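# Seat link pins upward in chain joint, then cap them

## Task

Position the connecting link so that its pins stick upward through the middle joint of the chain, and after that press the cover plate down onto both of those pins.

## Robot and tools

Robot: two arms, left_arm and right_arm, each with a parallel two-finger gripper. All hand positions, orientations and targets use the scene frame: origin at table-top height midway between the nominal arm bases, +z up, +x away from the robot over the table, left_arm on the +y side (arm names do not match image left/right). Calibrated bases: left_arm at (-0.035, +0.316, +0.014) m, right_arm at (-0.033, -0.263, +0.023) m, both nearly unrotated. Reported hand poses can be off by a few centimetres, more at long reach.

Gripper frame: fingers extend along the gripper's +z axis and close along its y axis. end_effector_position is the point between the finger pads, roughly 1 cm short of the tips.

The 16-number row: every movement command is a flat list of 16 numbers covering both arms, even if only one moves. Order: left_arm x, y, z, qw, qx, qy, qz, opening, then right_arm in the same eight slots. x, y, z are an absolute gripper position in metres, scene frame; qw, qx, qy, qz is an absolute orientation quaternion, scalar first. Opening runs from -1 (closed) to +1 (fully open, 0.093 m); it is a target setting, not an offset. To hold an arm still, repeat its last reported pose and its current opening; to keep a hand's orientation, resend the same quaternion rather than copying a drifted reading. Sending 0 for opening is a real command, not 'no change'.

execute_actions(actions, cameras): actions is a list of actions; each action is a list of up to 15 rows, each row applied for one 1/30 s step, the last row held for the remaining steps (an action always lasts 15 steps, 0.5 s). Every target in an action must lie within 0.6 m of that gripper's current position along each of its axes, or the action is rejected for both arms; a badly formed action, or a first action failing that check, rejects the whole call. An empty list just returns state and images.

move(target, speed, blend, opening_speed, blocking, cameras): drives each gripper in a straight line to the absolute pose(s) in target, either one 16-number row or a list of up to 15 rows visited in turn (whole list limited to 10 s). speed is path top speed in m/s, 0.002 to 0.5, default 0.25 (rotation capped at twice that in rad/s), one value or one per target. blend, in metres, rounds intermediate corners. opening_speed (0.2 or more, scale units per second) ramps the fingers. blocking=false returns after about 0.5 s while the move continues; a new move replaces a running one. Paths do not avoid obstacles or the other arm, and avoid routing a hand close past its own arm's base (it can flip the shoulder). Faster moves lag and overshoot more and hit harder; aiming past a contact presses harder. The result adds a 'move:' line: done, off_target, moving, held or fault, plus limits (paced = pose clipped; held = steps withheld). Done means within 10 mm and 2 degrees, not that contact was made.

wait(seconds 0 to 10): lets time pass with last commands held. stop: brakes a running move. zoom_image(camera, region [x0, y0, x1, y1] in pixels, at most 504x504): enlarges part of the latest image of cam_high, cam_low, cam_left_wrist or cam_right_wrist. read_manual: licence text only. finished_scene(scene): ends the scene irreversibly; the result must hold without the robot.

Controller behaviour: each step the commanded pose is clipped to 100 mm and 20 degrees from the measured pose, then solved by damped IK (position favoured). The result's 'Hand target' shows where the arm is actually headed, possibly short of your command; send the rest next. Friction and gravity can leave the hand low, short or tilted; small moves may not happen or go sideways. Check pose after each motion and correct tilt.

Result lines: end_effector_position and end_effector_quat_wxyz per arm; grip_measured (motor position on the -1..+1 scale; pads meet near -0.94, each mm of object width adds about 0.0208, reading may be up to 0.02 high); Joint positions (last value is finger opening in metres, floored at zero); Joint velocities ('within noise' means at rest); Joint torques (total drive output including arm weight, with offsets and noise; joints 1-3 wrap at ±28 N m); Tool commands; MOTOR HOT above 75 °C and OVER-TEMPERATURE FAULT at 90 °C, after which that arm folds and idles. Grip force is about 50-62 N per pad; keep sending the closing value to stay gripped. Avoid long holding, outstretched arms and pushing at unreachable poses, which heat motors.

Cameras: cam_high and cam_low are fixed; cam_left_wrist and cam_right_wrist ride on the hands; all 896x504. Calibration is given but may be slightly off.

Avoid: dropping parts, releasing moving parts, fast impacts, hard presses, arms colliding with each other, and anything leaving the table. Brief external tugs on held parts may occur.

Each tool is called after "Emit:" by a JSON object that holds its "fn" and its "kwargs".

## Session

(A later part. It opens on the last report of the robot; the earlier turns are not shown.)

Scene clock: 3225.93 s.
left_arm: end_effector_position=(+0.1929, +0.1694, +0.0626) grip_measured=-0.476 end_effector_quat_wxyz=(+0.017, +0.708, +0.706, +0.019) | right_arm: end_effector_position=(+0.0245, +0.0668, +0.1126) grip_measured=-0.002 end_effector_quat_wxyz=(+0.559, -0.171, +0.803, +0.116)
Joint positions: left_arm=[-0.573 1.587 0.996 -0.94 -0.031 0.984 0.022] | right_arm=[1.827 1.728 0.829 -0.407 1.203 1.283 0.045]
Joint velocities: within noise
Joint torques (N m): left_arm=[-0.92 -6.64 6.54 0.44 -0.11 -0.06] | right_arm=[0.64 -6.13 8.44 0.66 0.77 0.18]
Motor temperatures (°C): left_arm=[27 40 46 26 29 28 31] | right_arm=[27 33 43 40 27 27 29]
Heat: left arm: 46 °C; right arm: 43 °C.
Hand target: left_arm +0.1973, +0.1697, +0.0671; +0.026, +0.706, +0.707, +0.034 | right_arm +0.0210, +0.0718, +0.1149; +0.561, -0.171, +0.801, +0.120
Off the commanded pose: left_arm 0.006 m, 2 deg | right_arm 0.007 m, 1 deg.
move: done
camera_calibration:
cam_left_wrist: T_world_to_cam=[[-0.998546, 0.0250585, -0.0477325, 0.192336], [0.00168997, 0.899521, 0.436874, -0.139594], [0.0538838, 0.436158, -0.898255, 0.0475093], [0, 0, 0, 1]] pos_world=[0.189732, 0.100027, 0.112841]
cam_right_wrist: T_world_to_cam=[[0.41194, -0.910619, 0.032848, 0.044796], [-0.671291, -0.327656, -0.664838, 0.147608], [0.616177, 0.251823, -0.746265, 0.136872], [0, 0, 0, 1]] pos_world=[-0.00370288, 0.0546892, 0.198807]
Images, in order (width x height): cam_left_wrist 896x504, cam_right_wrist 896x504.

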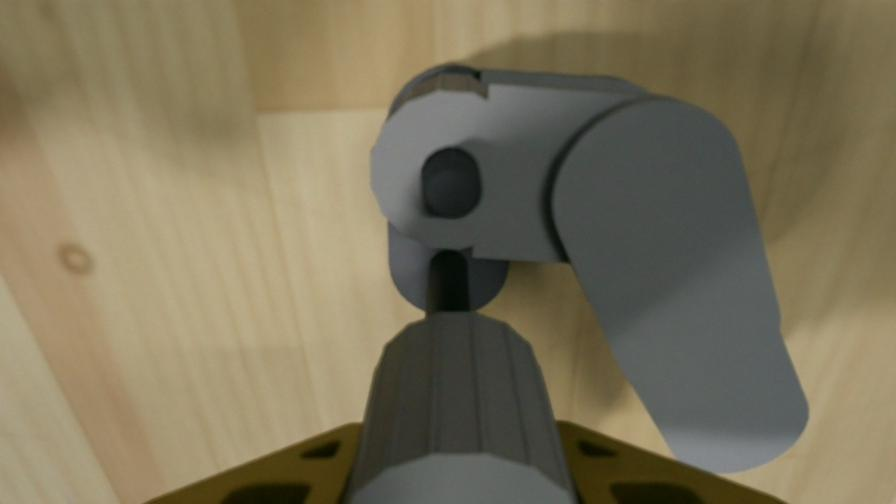

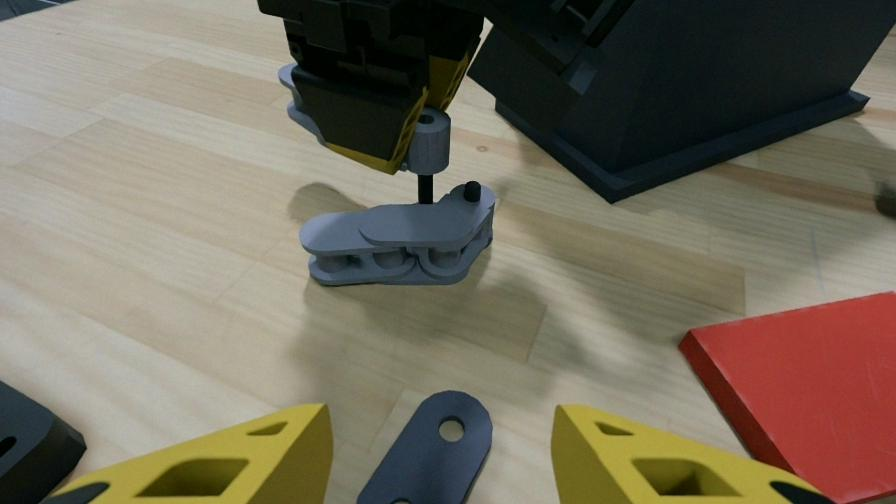

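Emit:
{"fn": "move", "kwargs": {"target": [[0.1996,0.1735,0.076,0.0255,0.707,0.707,0.034,-0.6,0.021,0.072,0.115,0.5617,-0.1703,0.801,0.1197,0.0],[0.1996,0.1735,0.067,0.0255,0.707,0.707,0.034,-0.6,0.021,0.072,0.115,0.5617,-0.1703,0.801,0.1197,0.0]], "speed": 0.03, "cameras": ["cam_left_wrist","cam_right_wrist"]}}

Emit:
{"fn": "zoom_image", "kwargs": {"camera": "cam_right_wrist", "region": [370, 95, 510, 215]}}

Emit:
{"fn": "zoom_image", "kwargs": {"camera": "cam_left_wrist", "region": [360, 220, 540, 360]}}

Scene clock: 3246.47 s.
left_arm: end_effector_position=(+0.1936, +0.1702, +0.0626) grip_measured=-0.476 end_effector_quat_wxyz=(+0.017, +0.707, +0.707, +0.019) | right_arm: end_effector_position=(+0.0245, +0.0668, +0.1126) grip_measured=-0.002 end_effector_quat_wxyz=(+0.559, -0.171, +0.803, +0.116)
Joint positions: left_arm=[-0.57 1.587 0.996 -0.939 -0.031 0.984 0.022] | right_arm=[1.827 1.728 0.829 -0.407 1.203 1.283 0.045]
Joint velocities: within noise
Joint torques (N m): left_arm=[0.31 -6.69 6.45 0.42 -0.11 0.08] | right_arm=[0.68 -6.26 8.43 0.66 0.77 0.2]
Motor temperatures (°C): left_arm=[27 39 46 26 29 28 31] | right_arm=[27 33 43 39 27 27 29]
Heat: left arm: 46 °C; right arm: 43 °C.
Hand target: left_arm +0.1995, +0.1734, +0.0671; +0.025, +0.706, +0.707, +0.034 | right_arm +0.0210, +0.0718, +0.1149; +0.561, -0.170, +0.801, +0.120
Off the commanded pose: left_arm 0.008 m, 2 deg | right_arm 0.007 m, 1 deg.
move: done
camera_calibration:
cam_left_wrist: T_world_to_cam=[[-0.998595, 0.0216102, -0.0483742, 0.193664], [-0.00167559, 0.899698, 0.436511, -0.139646], [0.0529552, 0.435978, -0.898398, 0.0473621], [0, 0, 0, 1]] pos_world=[0.19065, 0.100805, 0.112875]
cam_right_wrist: T_world_to_cam=[[0.411824, -0.910684, 0.0324905, 0.0448434], [-0.67143, -0.32735, -0.664848, 0.147592], [0.616103, 0.251985, -0.746271, 0.136864], [0, 0, 0, 1]] pos_world=[-0.00369205, 0.0546647, 0.198807]
Images, in order (width x height): cam_left_wrist 896x504, cam_right_wrist 896x504.

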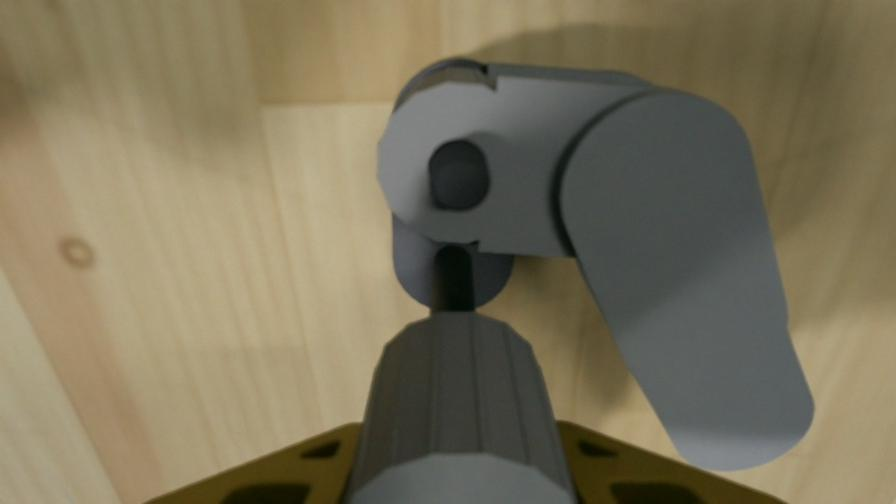

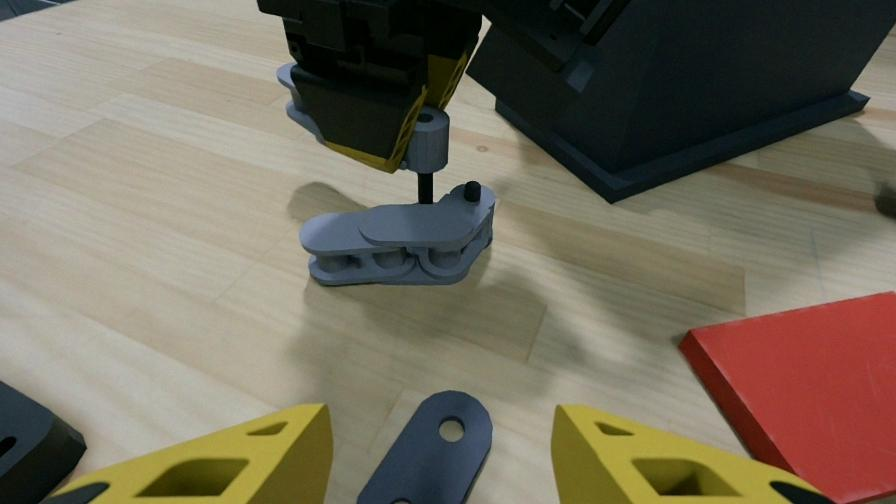

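Scaled by 3.600 from the camera's 896x504 image, which has a finer 1280x720 frame.

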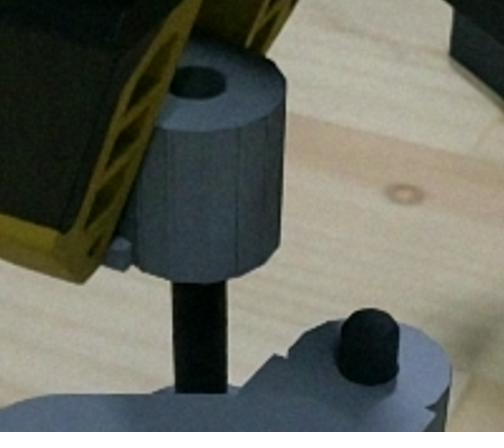

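Scaled by 2.800 from the camera's 896x504 image, which has a finer 1280x720 frame.

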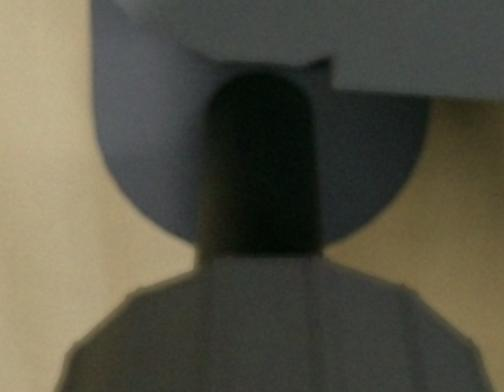

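Emit:
{"fn": "move", "kwargs": {"target": [0.2003,0.1734,0.063,0.0255,0.707,0.707,0.034,-0.6,0.021,0.072,0.115,0.5617,-0.1703,0.801,0.1197,0.0], "speed": 0.02, "cameras": ["cam_left_wrist","cam_right_wrist"]}}

Emit:
{"fn": "zoom_image", "kwargs": {"camera": "cam_right_wrist", "region": [370, 95, 510, 215]}}

Emit:
{"fn": "zoom_image", "kwargs": {"camera": "cam_left_wrist", "region": [360, 220, 540, 360]}}

Scene clock: 3258.03 s.
left_arm: end_effector_position=(+0.1944, +0.1697, +0.0606) grip_measured=-0.476 end_effector_quat_wxyz=(+0.021, +0.707, +0.706, +0.020) | right_arm: end_effector_position=(+0.0245, +0.0668, +0.1126) grip_measured=-0.002 end_effector_quat_wxyz=(+0.559, -0.171, +0.803, +0.116)
Joint positions: left_arm=[-0.57 1.587 0.987 -0.923 -0.031 0.985 0.022] | right_arm=[1.827 1.728 0.829 -0.407 1.203 1.283 0.045]
Joint velocities: within noise
Joint torques (N m): left_arm=[0.32 -6.02 6.43 0.47 -0.1 0.08] | right_arm=[0.46 -6.24 8.42 0.68 0.78 0.16]
Motor temperatures (°C): left_arm=[27 39 46 26 29 28 31] | right_arm=[27 33 43 38 27 27 29]
Heat: left arm: 46 °C; right arm: 43 °C.
Hand target: left_arm +0.2002, +0.1734, +0.0631; +0.025, +0.706, +0.706, +0.034 | right_arm +0.0210, +0.0718, +0.1149; +0.561, -0.170, +0.801, +0.120
Off the commanded pose: left_arm 0.007 m, 2 deg | right_arm 0.007 m, 1 deg.
move: done
camera_calibration:
cam_left_wrist: T_world_to_cam=[[-0.99826, 0.0225478, -0.0544853, 0.194545], [-0.00326932, 0.901419, 0.432936, -0.138047], [0.0588758, 0.432361, -0.899776, 0.0453092], [0, 0, 0, 1]] pos_world=[0.191087, 0.100462, 0.111134]
cam_right_wrist: T_world_to_cam=[[0.411824, -0.910684, 0.0324905, 0.0448434], [-0.67143, -0.32735, -0.664848, 0.147592], [0.616103, 0.251985, -0.746271, 0.136864], [0, 0, 0, 1]] pos_world=[-0.00369205, 0.0546647, 0.198807]
Images, in order (width x height): cam_left_wrist 896x504, cam_right_wrist 896x504.

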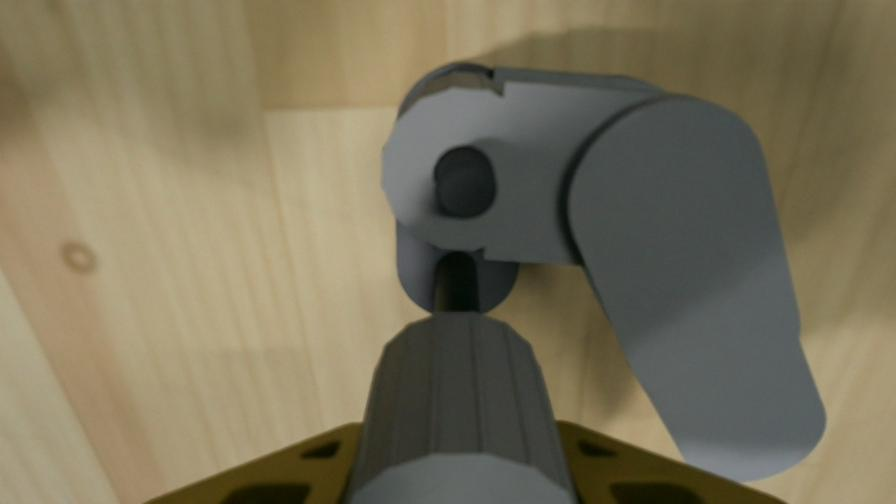

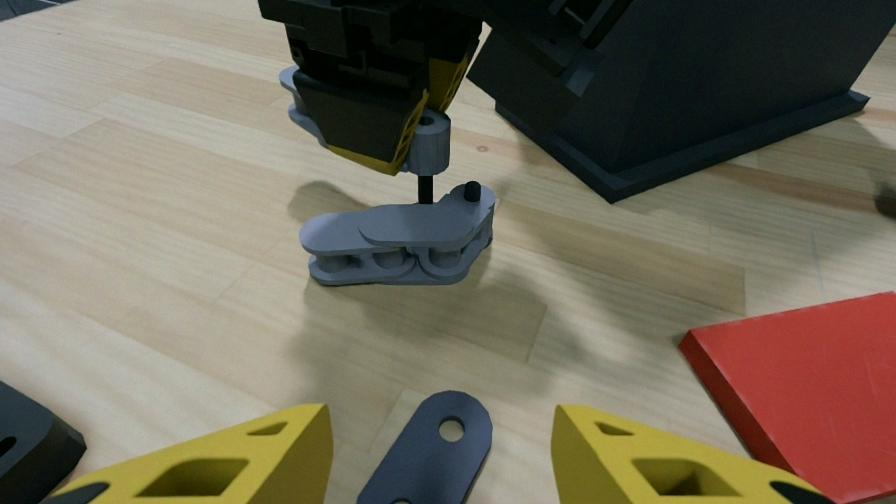

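Scaled by 3.600 from the camera's 896x504 image, which has a finer 1280x720 frame.

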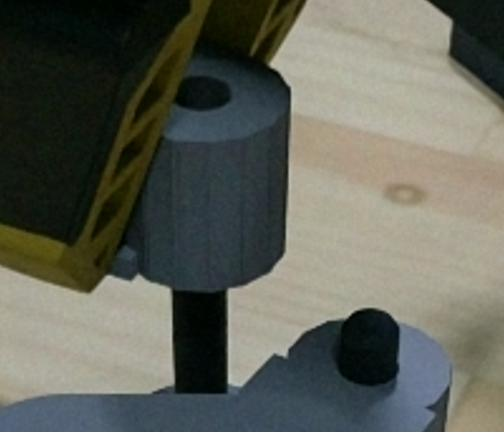

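Scaled by 2.800 from the camera's 896x504 image, which has a finer 1280x720 frame.

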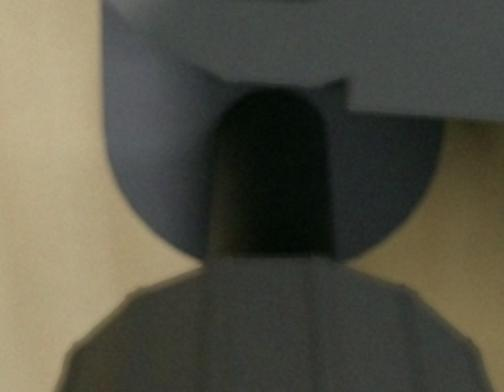

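Emit:
{"fn": "move", "kwargs": {"target": [0.2003,0.1742,0.0615,0.0255,0.707,0.707,0.034,-0.6,0.021,0.072,0.115,0.5617,-0.1703,0.801,0.1197,0.0], "speed": 0.02, "cameras": ["cam_left_wrist","cam_right_wrist"]}}

Emit:
{"fn": "zoom_image", "kwargs": {"camera": "cam_right_wrist", "region": [370, 95, 510, 215]}}

Emit:
{"fn": "zoom_image", "kwargs": {"camera": "cam_left_wrist", "region": [360, 220, 540, 360]}}

Scene clock: 3268.80 s.
left_arm: end_effector_position=(+0.1946, +0.1708, +0.0592) grip_measured=-0.476 end_effector_quat_wxyz=(+0.021, +0.706, +0.707, +0.020) | right_arm: end_effector_position=(+0.0245, +0.0668, +0.1126) grip_measured=-0.002 end_effector_quat_wxyz=(+0.559, -0.171, +0.803, +0.116)
Joint positions: left_arm=[-0.566 1.587 0.981 -0.916 -0.031 0.987 0.022] | right_arm=[1.827 1.728 0.829 -0.407 1.203 1.283 0.045]
Joint velocities: within noise
Joint torques (N m): left_arm=[0.29 -6 6.43 0.45 -0.09 0.11] | right_arm=[0.5 -6.05 8.65 0.66 0.8 0.18]
Motor temperatures (°C): left_arm=[27 39 45 26 29 28 31] | right_arm=[27 33 43 38 27 27 29]
Heat: left arm: 45 °C; right arm: 43 °C.
Hand target: left_arm +0.2003, +0.1742, +0.0616; +0.025, +0.706, +0.707, +0.034 | right_arm +0.0210, +0.0718, +0.1149; +0.561, -0.170, +0.801, +0.120
Off the commanded pose: left_arm 0.007 m, 2 deg | right_arm 0.007 m, 1 deg.
move: done
camera_calibration:
cam_left_wrist: T_world_to_cam=[[-0.998299, 0.0198723, -0.0548068, 0.195103], [-0.00581626, 0.901469, 0.432805, -0.137945], [0.0580074, 0.432387, -0.89982, 0.0436878], [0, 0, 0, 1]] pos_world=[0.191434, 0.101586, 0.109708]
cam_right_wrist: T_world_to_cam=[[0.411824, -0.910684, 0.0324905, 0.0448434], [-0.67143, -0.32735, -0.664848, 0.147592], [0.616103, 0.251985, -0.746271, 0.136864], [0, 0, 0, 1]] pos_world=[-0.00369205, 0.0546647, 0.198807]
Images, in order (width x height): cam_left_wrist 896x504, cam_right_wrist 896x504.

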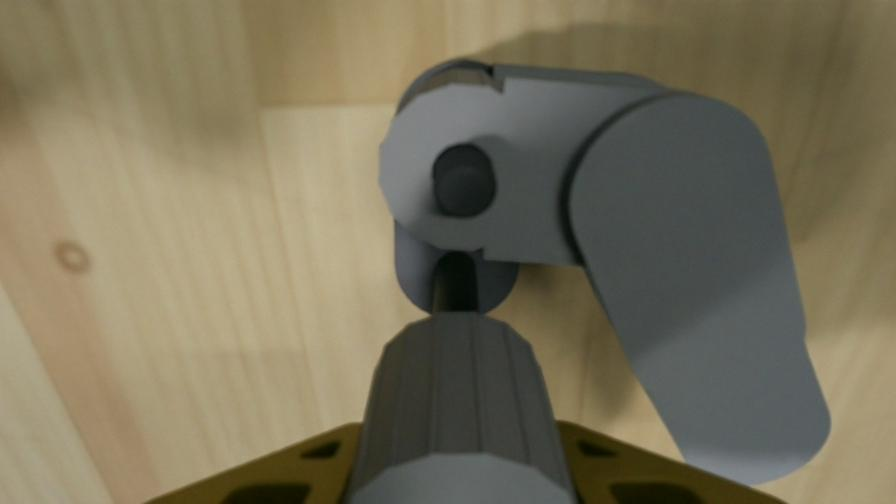

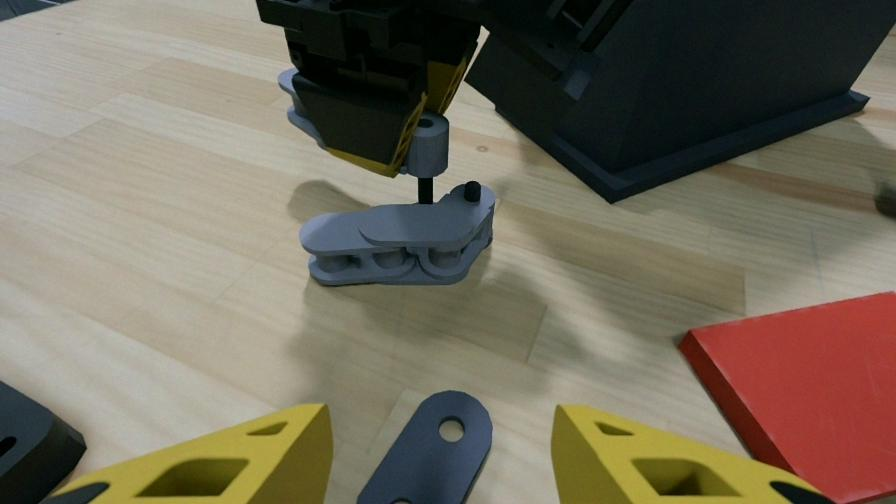

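Scaled by 3.600 from the camera's 896x504 image, which has a finer 1280x720 frame.

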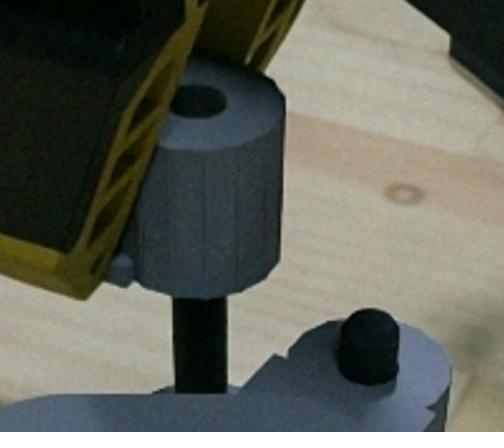

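Scaled by 2.800 from the camera's 896x504 image, which has a finer 1280x720 frame.

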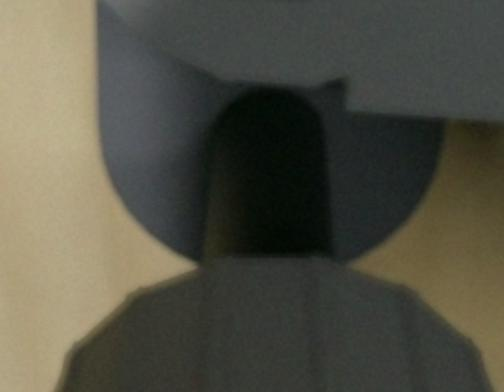

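Emit:
{"fn": "move", "kwargs": {"target": [0.2004,0.1742,0.058,0.0255,0.707,0.707,0.034,-0.6,0.021,0.072,0.115,0.5617,-0.1703,0.801,0.1197,0.0], "speed": 0.02, "cameras": ["cam_left_wrist","cam_right_wrist"]}}

Emit:
{"fn": "zoom_image", "kwargs": {"camera": "cam_right_wrist", "region": [370, 95, 510, 215]}}

Emit:
{"fn": "zoom_image", "kwargs": {"camera": "cam_left_wrist", "region": [360, 220, 540, 360]}}

Scene clock: 3278.70 s.
left_arm: end_effector_position=(+0.1949, +0.1706, +0.0571) grip_measured=-0.476 end_effector_quat_wxyz=(+0.023, +0.706, +0.707, +0.021) | right_arm: end_effector_position=(+0.0245, +0.0668, +0.1126) grip_measured=-0.002 end_effector_quat_wxyz=(+0.559, -0.171, +0.803, +0.116)
Joint positions: left_arm=[-0.566 1.587 0.972 -0.902 -0.031 0.987 0.022] | right_arm=[1.827 1.728 0.829 -0.407 1.203 1.283 0.045]
Joint velocities: within noise
Joint torques (N m): left_arm=[0.29 -5.53 6.41 0.46 -0.08 0.09] | right_arm=[0.55 -6.39 8.49 0.65 0.74 0.16]
Motor temperatures (°C): left_arm=[27 39 45 26 29 28 31] | right_arm=[27 33 43 38 27 27 29]
Heat: left arm: 45 °C; right arm: 43 °C.
Hand target: left_arm +0.2003, +0.1742, +0.0581; +0.025, +0.706, +0.707, +0.034 | right_arm +0.0210, +0.0718, +0.1149; +0.561, -0.170, +0.801, +0.120
Off the commanded pose: left_arm 0.007 m, 2 deg | right_arm 0.007 m, 1 deg.
move: done
camera_calibration:
cam_left_wrist: T_world_to_cam=[[-0.998056, 0.0200983, -0.0589936, 0.195449], [-0.00725958, 0.90264, 0.430335, -0.136635], [0.061899, 0.429926, -0.90074, 0.041589], [0, 0, 0, 1]] pos_world=[0.191503, 0.101524, 0.10779]
cam_right_wrist: T_world_to_cam=[[0.411824, -0.910684, 0.0324905, 0.0448434], [-0.67143, -0.32735, -0.664848, 0.147592], [0.616103, 0.251985, -0.746271, 0.136864], [0, 0, 0, 1]] pos_world=[-0.00369205, 0.0546647, 0.198807]
Images, in order (width x height): cam_left_wrist 896x504, cam_right_wrist 896x504.

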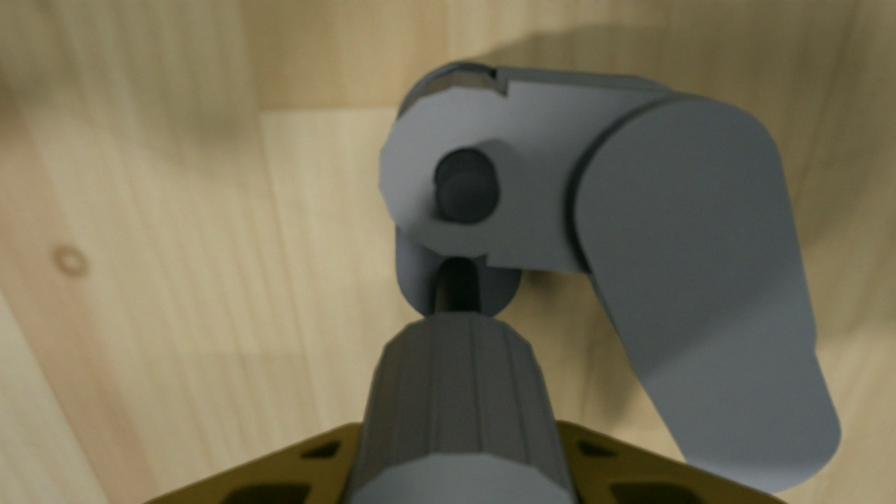

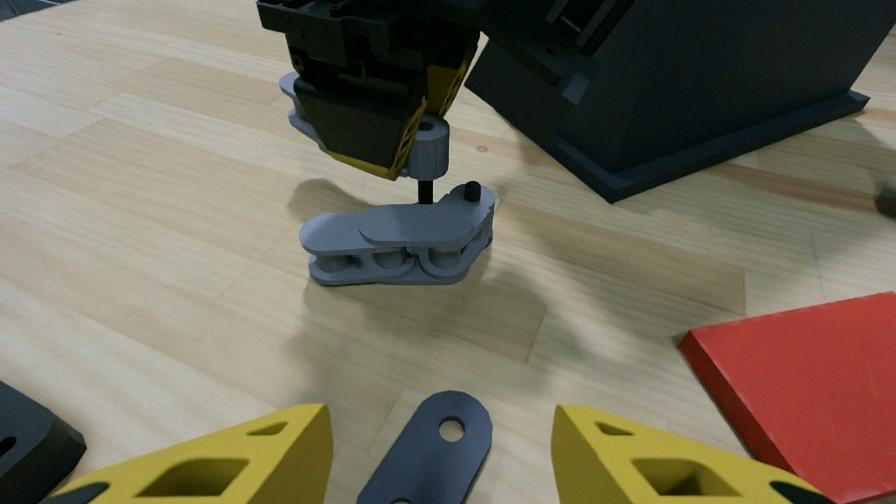

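Scaled by 3.600 from the camera's 896x504 image, which has a finer 1280x720 frame.

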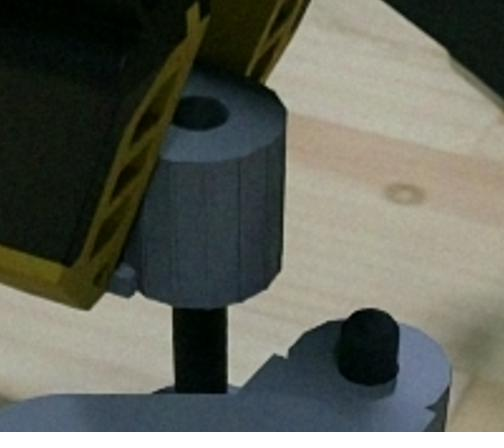

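Scaled by 2.800 from the camera's 896x504 image, which has a finer 1280x720 frame.

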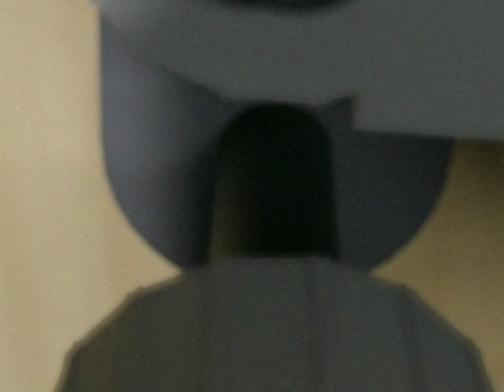

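Emit:
{"fn": "move", "kwargs": {"target": [0.2001,0.1742,0.0545,0.0255,0.707,0.707,0.034,-0.6,0.021,0.072,0.115,0.5617,-0.1703,0.801,0.1197,0.0], "speed": 0.02, "cameras": ["cam_left_wrist","cam_right_wrist"]}}

Emit:
{"fn": "zoom_image", "kwargs": {"camera": "cam_right_wrist", "region": [370, 95, 510, 215]}}

Emit:
{"fn": "zoom_image", "kwargs": {"camera": "cam_left_wrist", "region": [360, 220, 540, 360]}}

Scene clock: 3293.60 s.
left_arm: end_effector_position=(+0.1946, +0.1708, +0.0532) grip_measured=-0.476 end_effector_quat_wxyz=(+0.022, +0.706, +0.707, +0.021) | right_arm: end_effector_position=(+0.0245, +0.0668, +0.1126) grip_measured=-0.002 end_effector_quat_wxyz=(+0.559, -0.171, +0.803, +0.116)
Joint positions: left_arm=[-0.566 1.593 0.962 -0.887 -0.031 0.987 0.022] | right_arm=[1.827 1.728 0.829 -0.407 1.203 1.283 0.045]
Joint velocities: within noise
Joint torques (N m): left_arm=[0.25 -5.75 6.32 0.45 -0.09 0.09] | right_arm=[0.61 -6.23 8.49 0.7 0.8 0.18]
Motor temperatures (°C): left_arm=[27 38 44 26 29 28 31] | right_arm=[27 34 43 37 27 27 29]
Heat: left arm: 44 °C; right arm: 43 °C.
Hand target: left_arm +0.2000, +0.1742, +0.0546; +0.025, +0.706, +0.707, +0.034 | right_arm +0.0210, +0.0718, +0.1149; +0.561, -0.170, +0.801, +0.120
Off the commanded pose: left_arm 0.007 m, 2 deg | right_arm 0.007 m, 1 deg.
move: done
camera_calibration:
cam_left_wrist: T_world_to_cam=[[-0.99813, 0.0201473, -0.0577054, 0.194901], [-0.00671099, 0.902278, 0.431102, -0.1352], [0.0607519, 0.430683, -0.900456, 0.0381095], [0, 0, 0, 1]] pos_world=[0.191314, 0.101648, 0.103848]
cam_right_wrist: T_world_to_cam=[[0.411824, -0.910684, 0.0324905, 0.0448434], [-0.67143, -0.32735, -0.664848, 0.147592], [0.616103, 0.251985, -0.746271, 0.136864], [0, 0, 0, 1]] pos_world=[-0.00369205, 0.0546647, 0.198807]
Images, in order (width x height): cam_left_wrist 896x504, cam_right_wrist 896x504.

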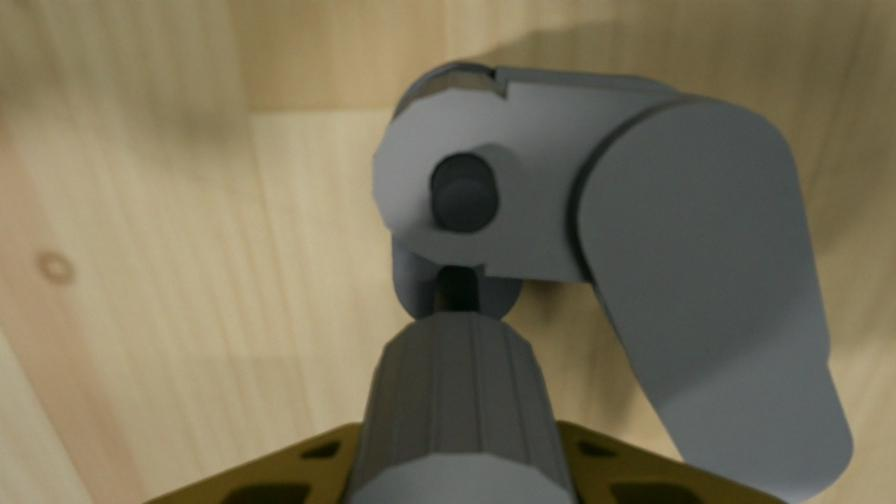

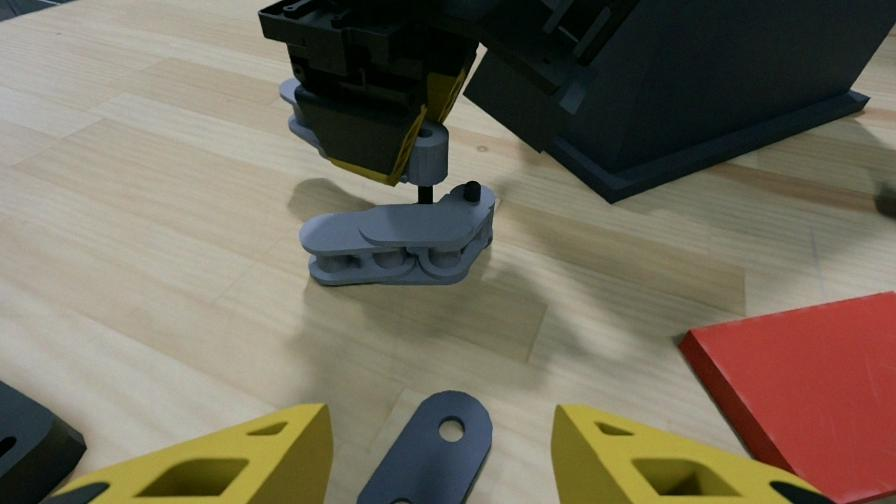

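Scaled by 3.600 from the camera's 896x504 image, which has a finer 1280x720 frame.

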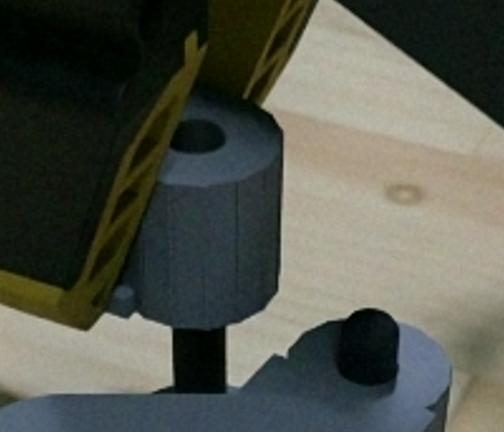

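Scaled by 2.800 from the camera's 896x504 image, which has a finer 1280x720 frame.

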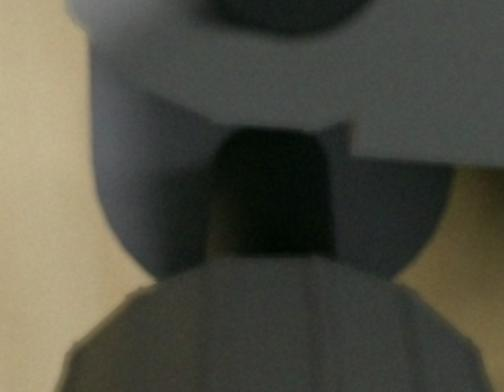

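Emit:
{"fn": "move", "kwargs": {"target": [0.2001,0.1742,0.046,0.0255,0.707,0.707,0.034,-0.6,0.021,0.072,0.115,0.5617,-0.1703,0.801,0.1197,0.0], "speed": 0.02, "cameras": ["cam_left_wrist","cam_right_wrist"]}}

Emit:
{"fn": "zoom_image", "kwargs": {"camera": "cam_right_wrist", "region": [370, 95, 510, 215]}}

Emit:
{"fn": "zoom_image", "kwargs": {"camera": "cam_left_wrist", "region": [360, 220, 540, 360]}}

Scene clock: 3307.67 s.
left_arm: end_effector_position=(+0.1947, +0.1707, +0.0446) grip_measured=-0.476 end_effector_quat_wxyz=(+0.022, +0.706, +0.707, +0.021) | right_arm: end_effector_position=(+0.0245, +0.0668, +0.1126) grip_measured=-0.002 end_effector_quat_wxyz=(+0.559, -0.171, +0.803, +0.116)
Joint positions: left_arm=[-0.566 1.607 0.939 -0.851 -0.031 0.987 0.022] | right_arm=[1.827 1.728 0.829 -0.407 1.203 1.283 0.045]
Joint velocities: within noise
Joint torques (N m): left_arm=[0.25 -5.78 6.2 0.44 -0.11 0.09] | right_arm=[0.46 -6.22 8.51 0.63 0.75 0.18]
Motor temperatures (°C): left_arm=[27 38 44 26 29 28 31] | right_arm=[27 34 43 37 27 27 29]
Heat: left arm: 44 °C; right arm: 43 °C.
Hand target: left_arm +0.2000, +0.1742, +0.0460; +0.025, +0.706, +0.707, +0.034 | right_arm +0.0210, +0.0718, +0.1149; +0.561, -0.170, +0.801, +0.120
Off the commanded pose: left_arm 0.007 m, 2 deg | right_arm 0.007 m, 1 deg.
move: done
camera_calibration:
cam_left_wrist: T_world_to_cam=[[-0.99813, 0.0201473, -0.0577054, 0.194446], [-0.00671099, 0.902278, 0.431102, -0.131476], [0.0607519, 0.430683, -0.900456, 0.0303908], [0, 0, 0, 1]] pos_world=[0.191354, 0.101622, 0.0952658]
cam_right_wrist: T_world_to_cam=[[0.411824, -0.910684, 0.0324905, 0.0448434], [-0.67143, -0.32735, -0.664848, 0.147592], [0.616103, 0.251985, -0.746271, 0.136864], [0, 0, 0, 1]] pos_world=[-0.00369205, 0.0546647, 0.198807]
Images, in order (width x height): cam_left_wrist 896x504, cam_right_wrist 896x504.

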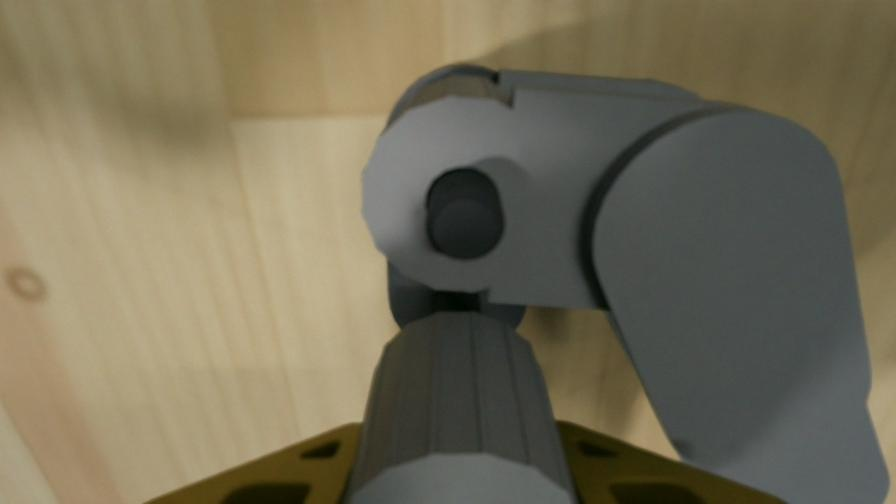

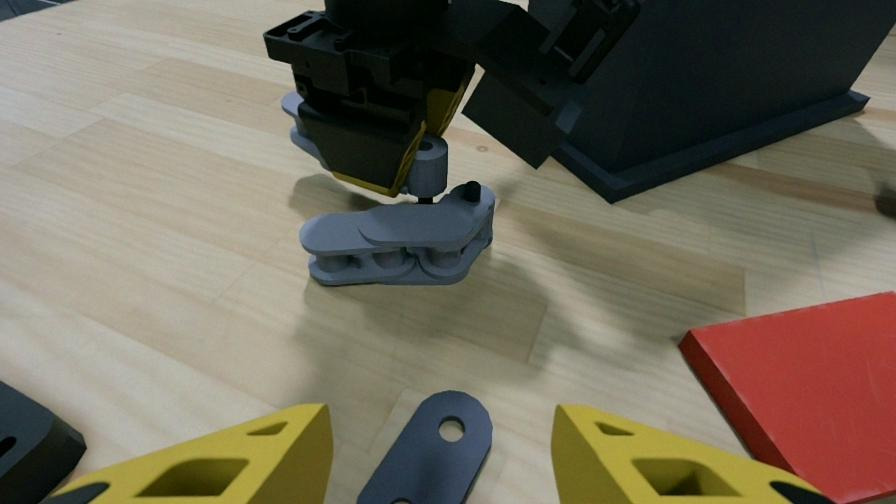

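Scaled by 3.600 from the camera's 896x504 image, which has a finer 1280x720 frame.

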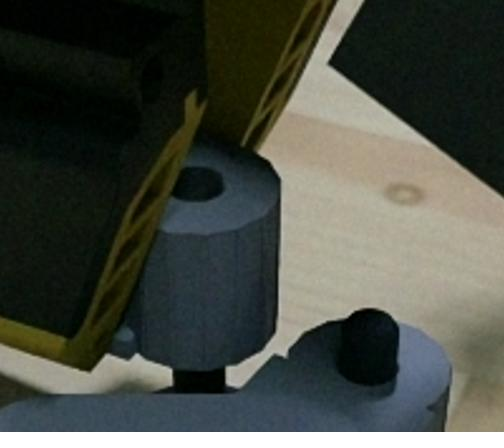

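Scaled by 2.800 from the camera's 896x504 image, which has a finer 1280x720 frame.

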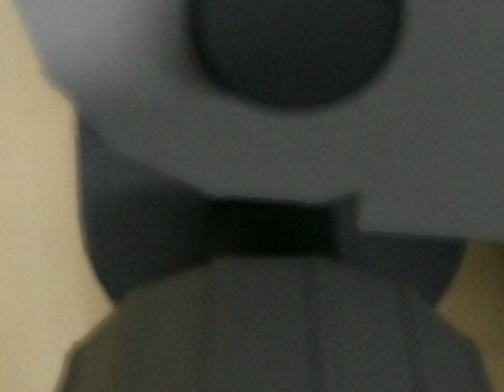

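Emit:
{"fn": "move", "kwargs": {"target": [[0.2001,0.1742,0.034,0.0255,0.707,0.707,0.034,-0.6,0.021,0.072,0.115,0.5617,-0.1703,0.801,0.1197,0.0]], "speed": 0.03, "cameras": ["cam_left_wrist","cam_right_wrist"]}}

Scene clock: 3315.00 s.
left_arm: end_effector_position=(+0.1969, +0.1702, +0.0354) grip_measured=-0.476 end_effector_quat_wxyz=(+0.027, +0.706, +0.708, +0.022) | right_arm: end_effector_position=(+0.0245, +0.0668, +0.1126) grip_measured=-0.002 end_effector_quat_wxyz=(+0.559, -0.171, +0.803, +0.116)
Joint positions: left_arm=[-0.564 1.623 0.915 -0.801 -0.033 0.988 0.022] | right_arm=[1.827 1.728 0.829 -0.407 1.203 1.283 0.045]
Joint velocities: within noise
Joint torques (N m): left_arm=[0.1 -5.39 5.56 0.51 -0.07 0.09] | right_arm=[0.62 -6.3 8.47 0.62 0.77 0.15]
Motor temperatures (°C): left_arm=[27 37 44 26 29 28 31] | right_arm=[27 34 43 37 27 27 29]
Heat: left arm: 44 °C; right arm: 43 °C.
Hand target: left_arm +0.2000, +0.1743, +0.0340; +0.025, +0.706, +0.707, +0.034 | right_arm +0.0210, +0.0718, +0.1149; +0.561, -0.170, +0.801, +0.120
Off the commanded pose: left_arm 0.005 m, 1 deg | right_arm 0.007 m, 1 deg.
move: done
camera_calibration:
cam_left_wrist: T_world_to_cam=[[-0.997621, 0.0190685, -0.0662495, 0.196497], [-0.0111259, 0.903854, 0.427696, -0.126289], [0.0680354, 0.427415, -0.901492, 0.0213077], [0, 0, 0, 1]] pos_world=[0.193175, 0.101293, 0.0862398]
cam_right_wrist: T_world_to_cam=[[0.411824, -0.910684, 0.0324905, 0.0448434], [-0.67143, -0.32735, -0.664848, 0.147592], [0.616103, 0.251985, -0.746271, 0.136864], [0, 0, 0, 1]] pos_world=[-0.00369205, 0.0546647, 0.198807]
Images, in order (width x height): cam_left_wrist 896x504, cam_right_wrist 896x504.

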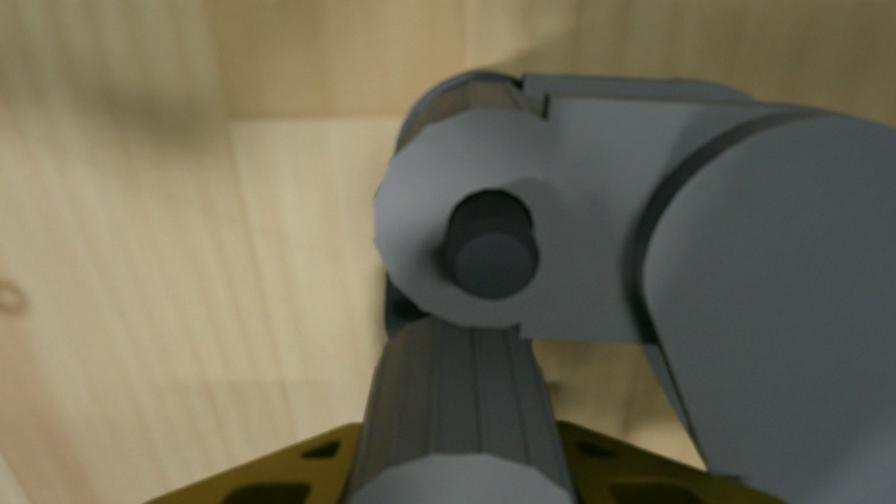

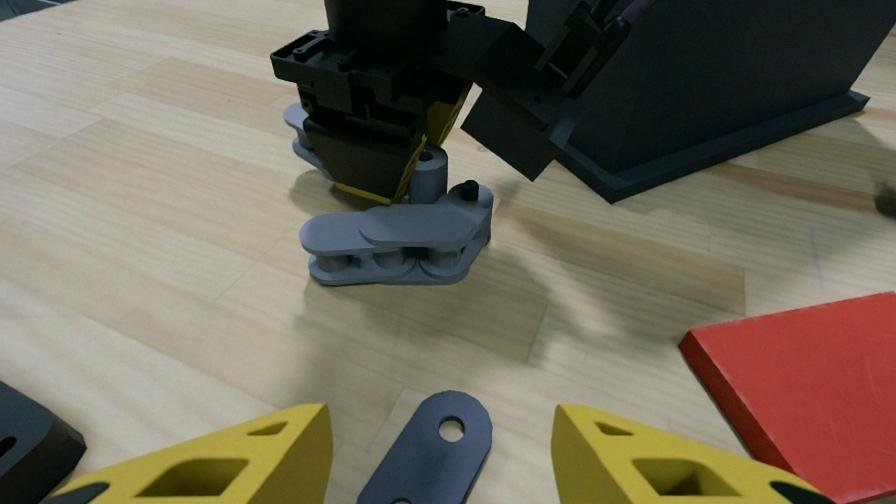

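Emit:
{"fn": "zoom_image", "kwargs": {"camera": "cam_right_wrist", "region": [370, 125, 510, 245]}}

Emit:
{"fn": "zoom_image", "kwargs": {"camera": "cam_left_wrist", "region": [360, 240, 600, 400]}}

Scaled by 3.600 from the camera's 896x504 image, which has a finer 1280x720 frame.

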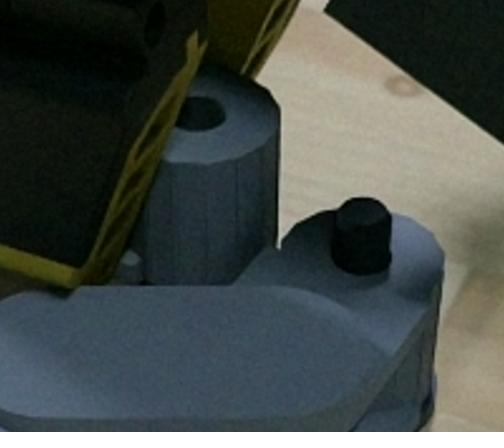

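Scaled by 2.100 from the camera's 896x504 image, which has a finer 1280x720 frame.

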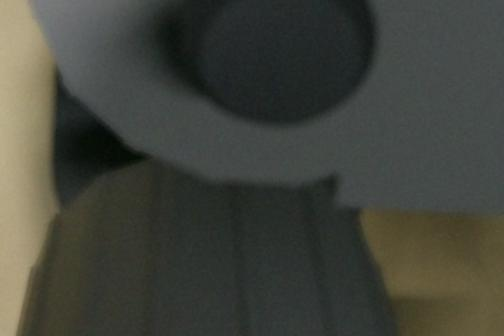

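Emit:
{"fn": "move", "kwargs": {"target": [0.1985,0.1742,0.040,0.0255,0.707,0.707,0.034,-0.6,0.021,0.072,0.115,0.5617,-0.1703,0.801,0.1197,0.0], "speed": 0.02, "cameras": ["cam_left_wrist","cam_right_wrist"]}}

Emit:
{"fn": "zoom_image", "kwargs": {"camera": "cam_right_wrist", "region": [260, 60, 540, 300]}}

Scene clock: 3352.97 s.
left_arm: end_effector_position=(+0.1969, +0.1702, +0.0354) grip_measured=-0.476 end_effector_quat_wxyz=(+0.027, +0.706, +0.707, +0.022) | right_arm: end_effector_position=(+0.0245, +0.0668, +0.1126) grip_measured=-0.002 end_effector_quat_wxyz=(+0.559, -0.171, +0.803, +0.116)
Joint positions: left_arm=[-0.564 1.623 0.915 -0.801 -0.033 0.989 0.022] | right_arm=[1.827 1.728 0.829 -0.407 1.203 1.283 0.045]
Joint velocities: within noise
Joint torques (N m): left_arm=[-0.24 -6.68 6.45 0.27 -0.09 0.05] | right_arm=[0.58 -6.35 8.42 0.61 0.78 0.17]
Motor temperatures (°C): left_arm=[27 36 42 26 29 28 31] | right_arm=[27 34 43 36 27 27 29]
Heat: left arm: 42 °C; right arm: 43 °C.
Hand target: left_arm +0.1985, +0.1742, +0.0399; +0.025, +0.706, +0.707, +0.034 | right_arm +0.0210, +0.0718, +0.1149; +0.561, -0.170, +0.801, +0.120
Off the commanded pose: left_arm 0.006 m, 1 deg | right_arm 0.007 m, 1 deg.
move: done
camera_calibration:
cam_left_wrist: T_world_to_cam=[[-0.997613, 0.0194499, -0.0662514, 0.196431], [-0.010783, 0.903847, 0.42772, -0.126356], [0.0682002, 0.427413, -0.90148, 0.0212752], [0, 0, 0, 1]] pos_world=[0.193149, 0.101293, 0.0862379]
cam_right_wrist: T_world_to_cam=[[0.411824, -0.910684, 0.0324905, 0.0448434], [-0.67143, -0.32735, -0.664848, 0.147592], [0.616103, 0.251985, -0.746271, 0.136864], [0, 0, 0, 1]] pos_world=[-0.00369205, 0.0546647, 0.198807]
Images, in order (width x height): cam_left_wrist 896x504, cam_right_wrist 896x504.

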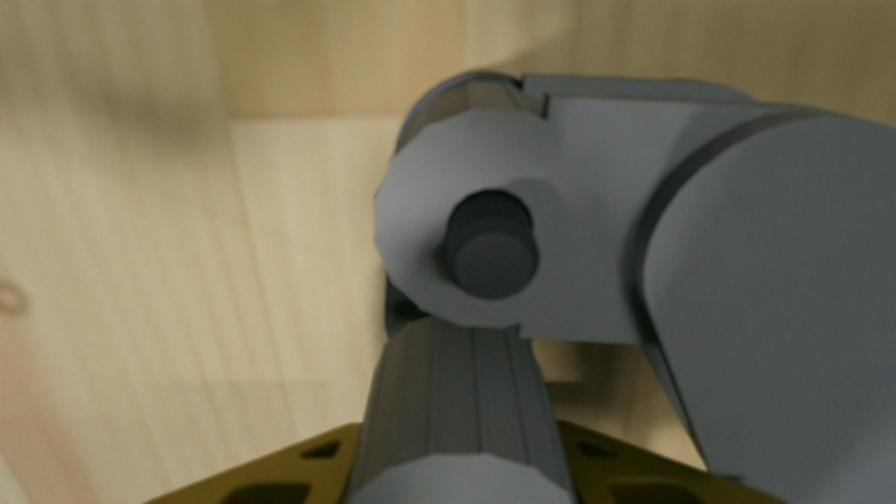

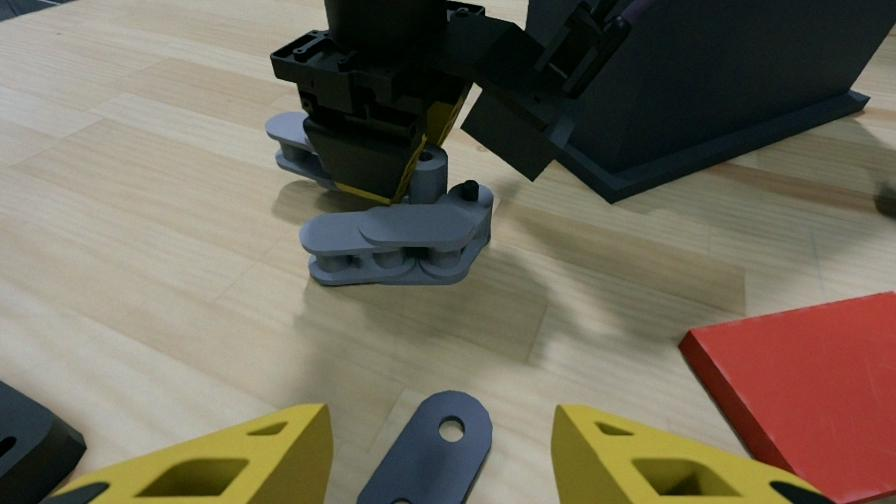

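Scaled by 1.800 from the camera's 896x504 image, which has a finer 1280x720 frame.

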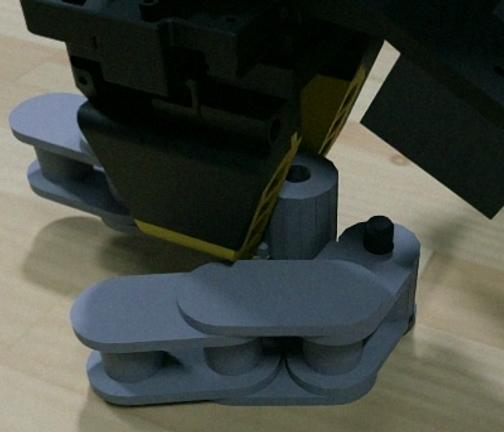

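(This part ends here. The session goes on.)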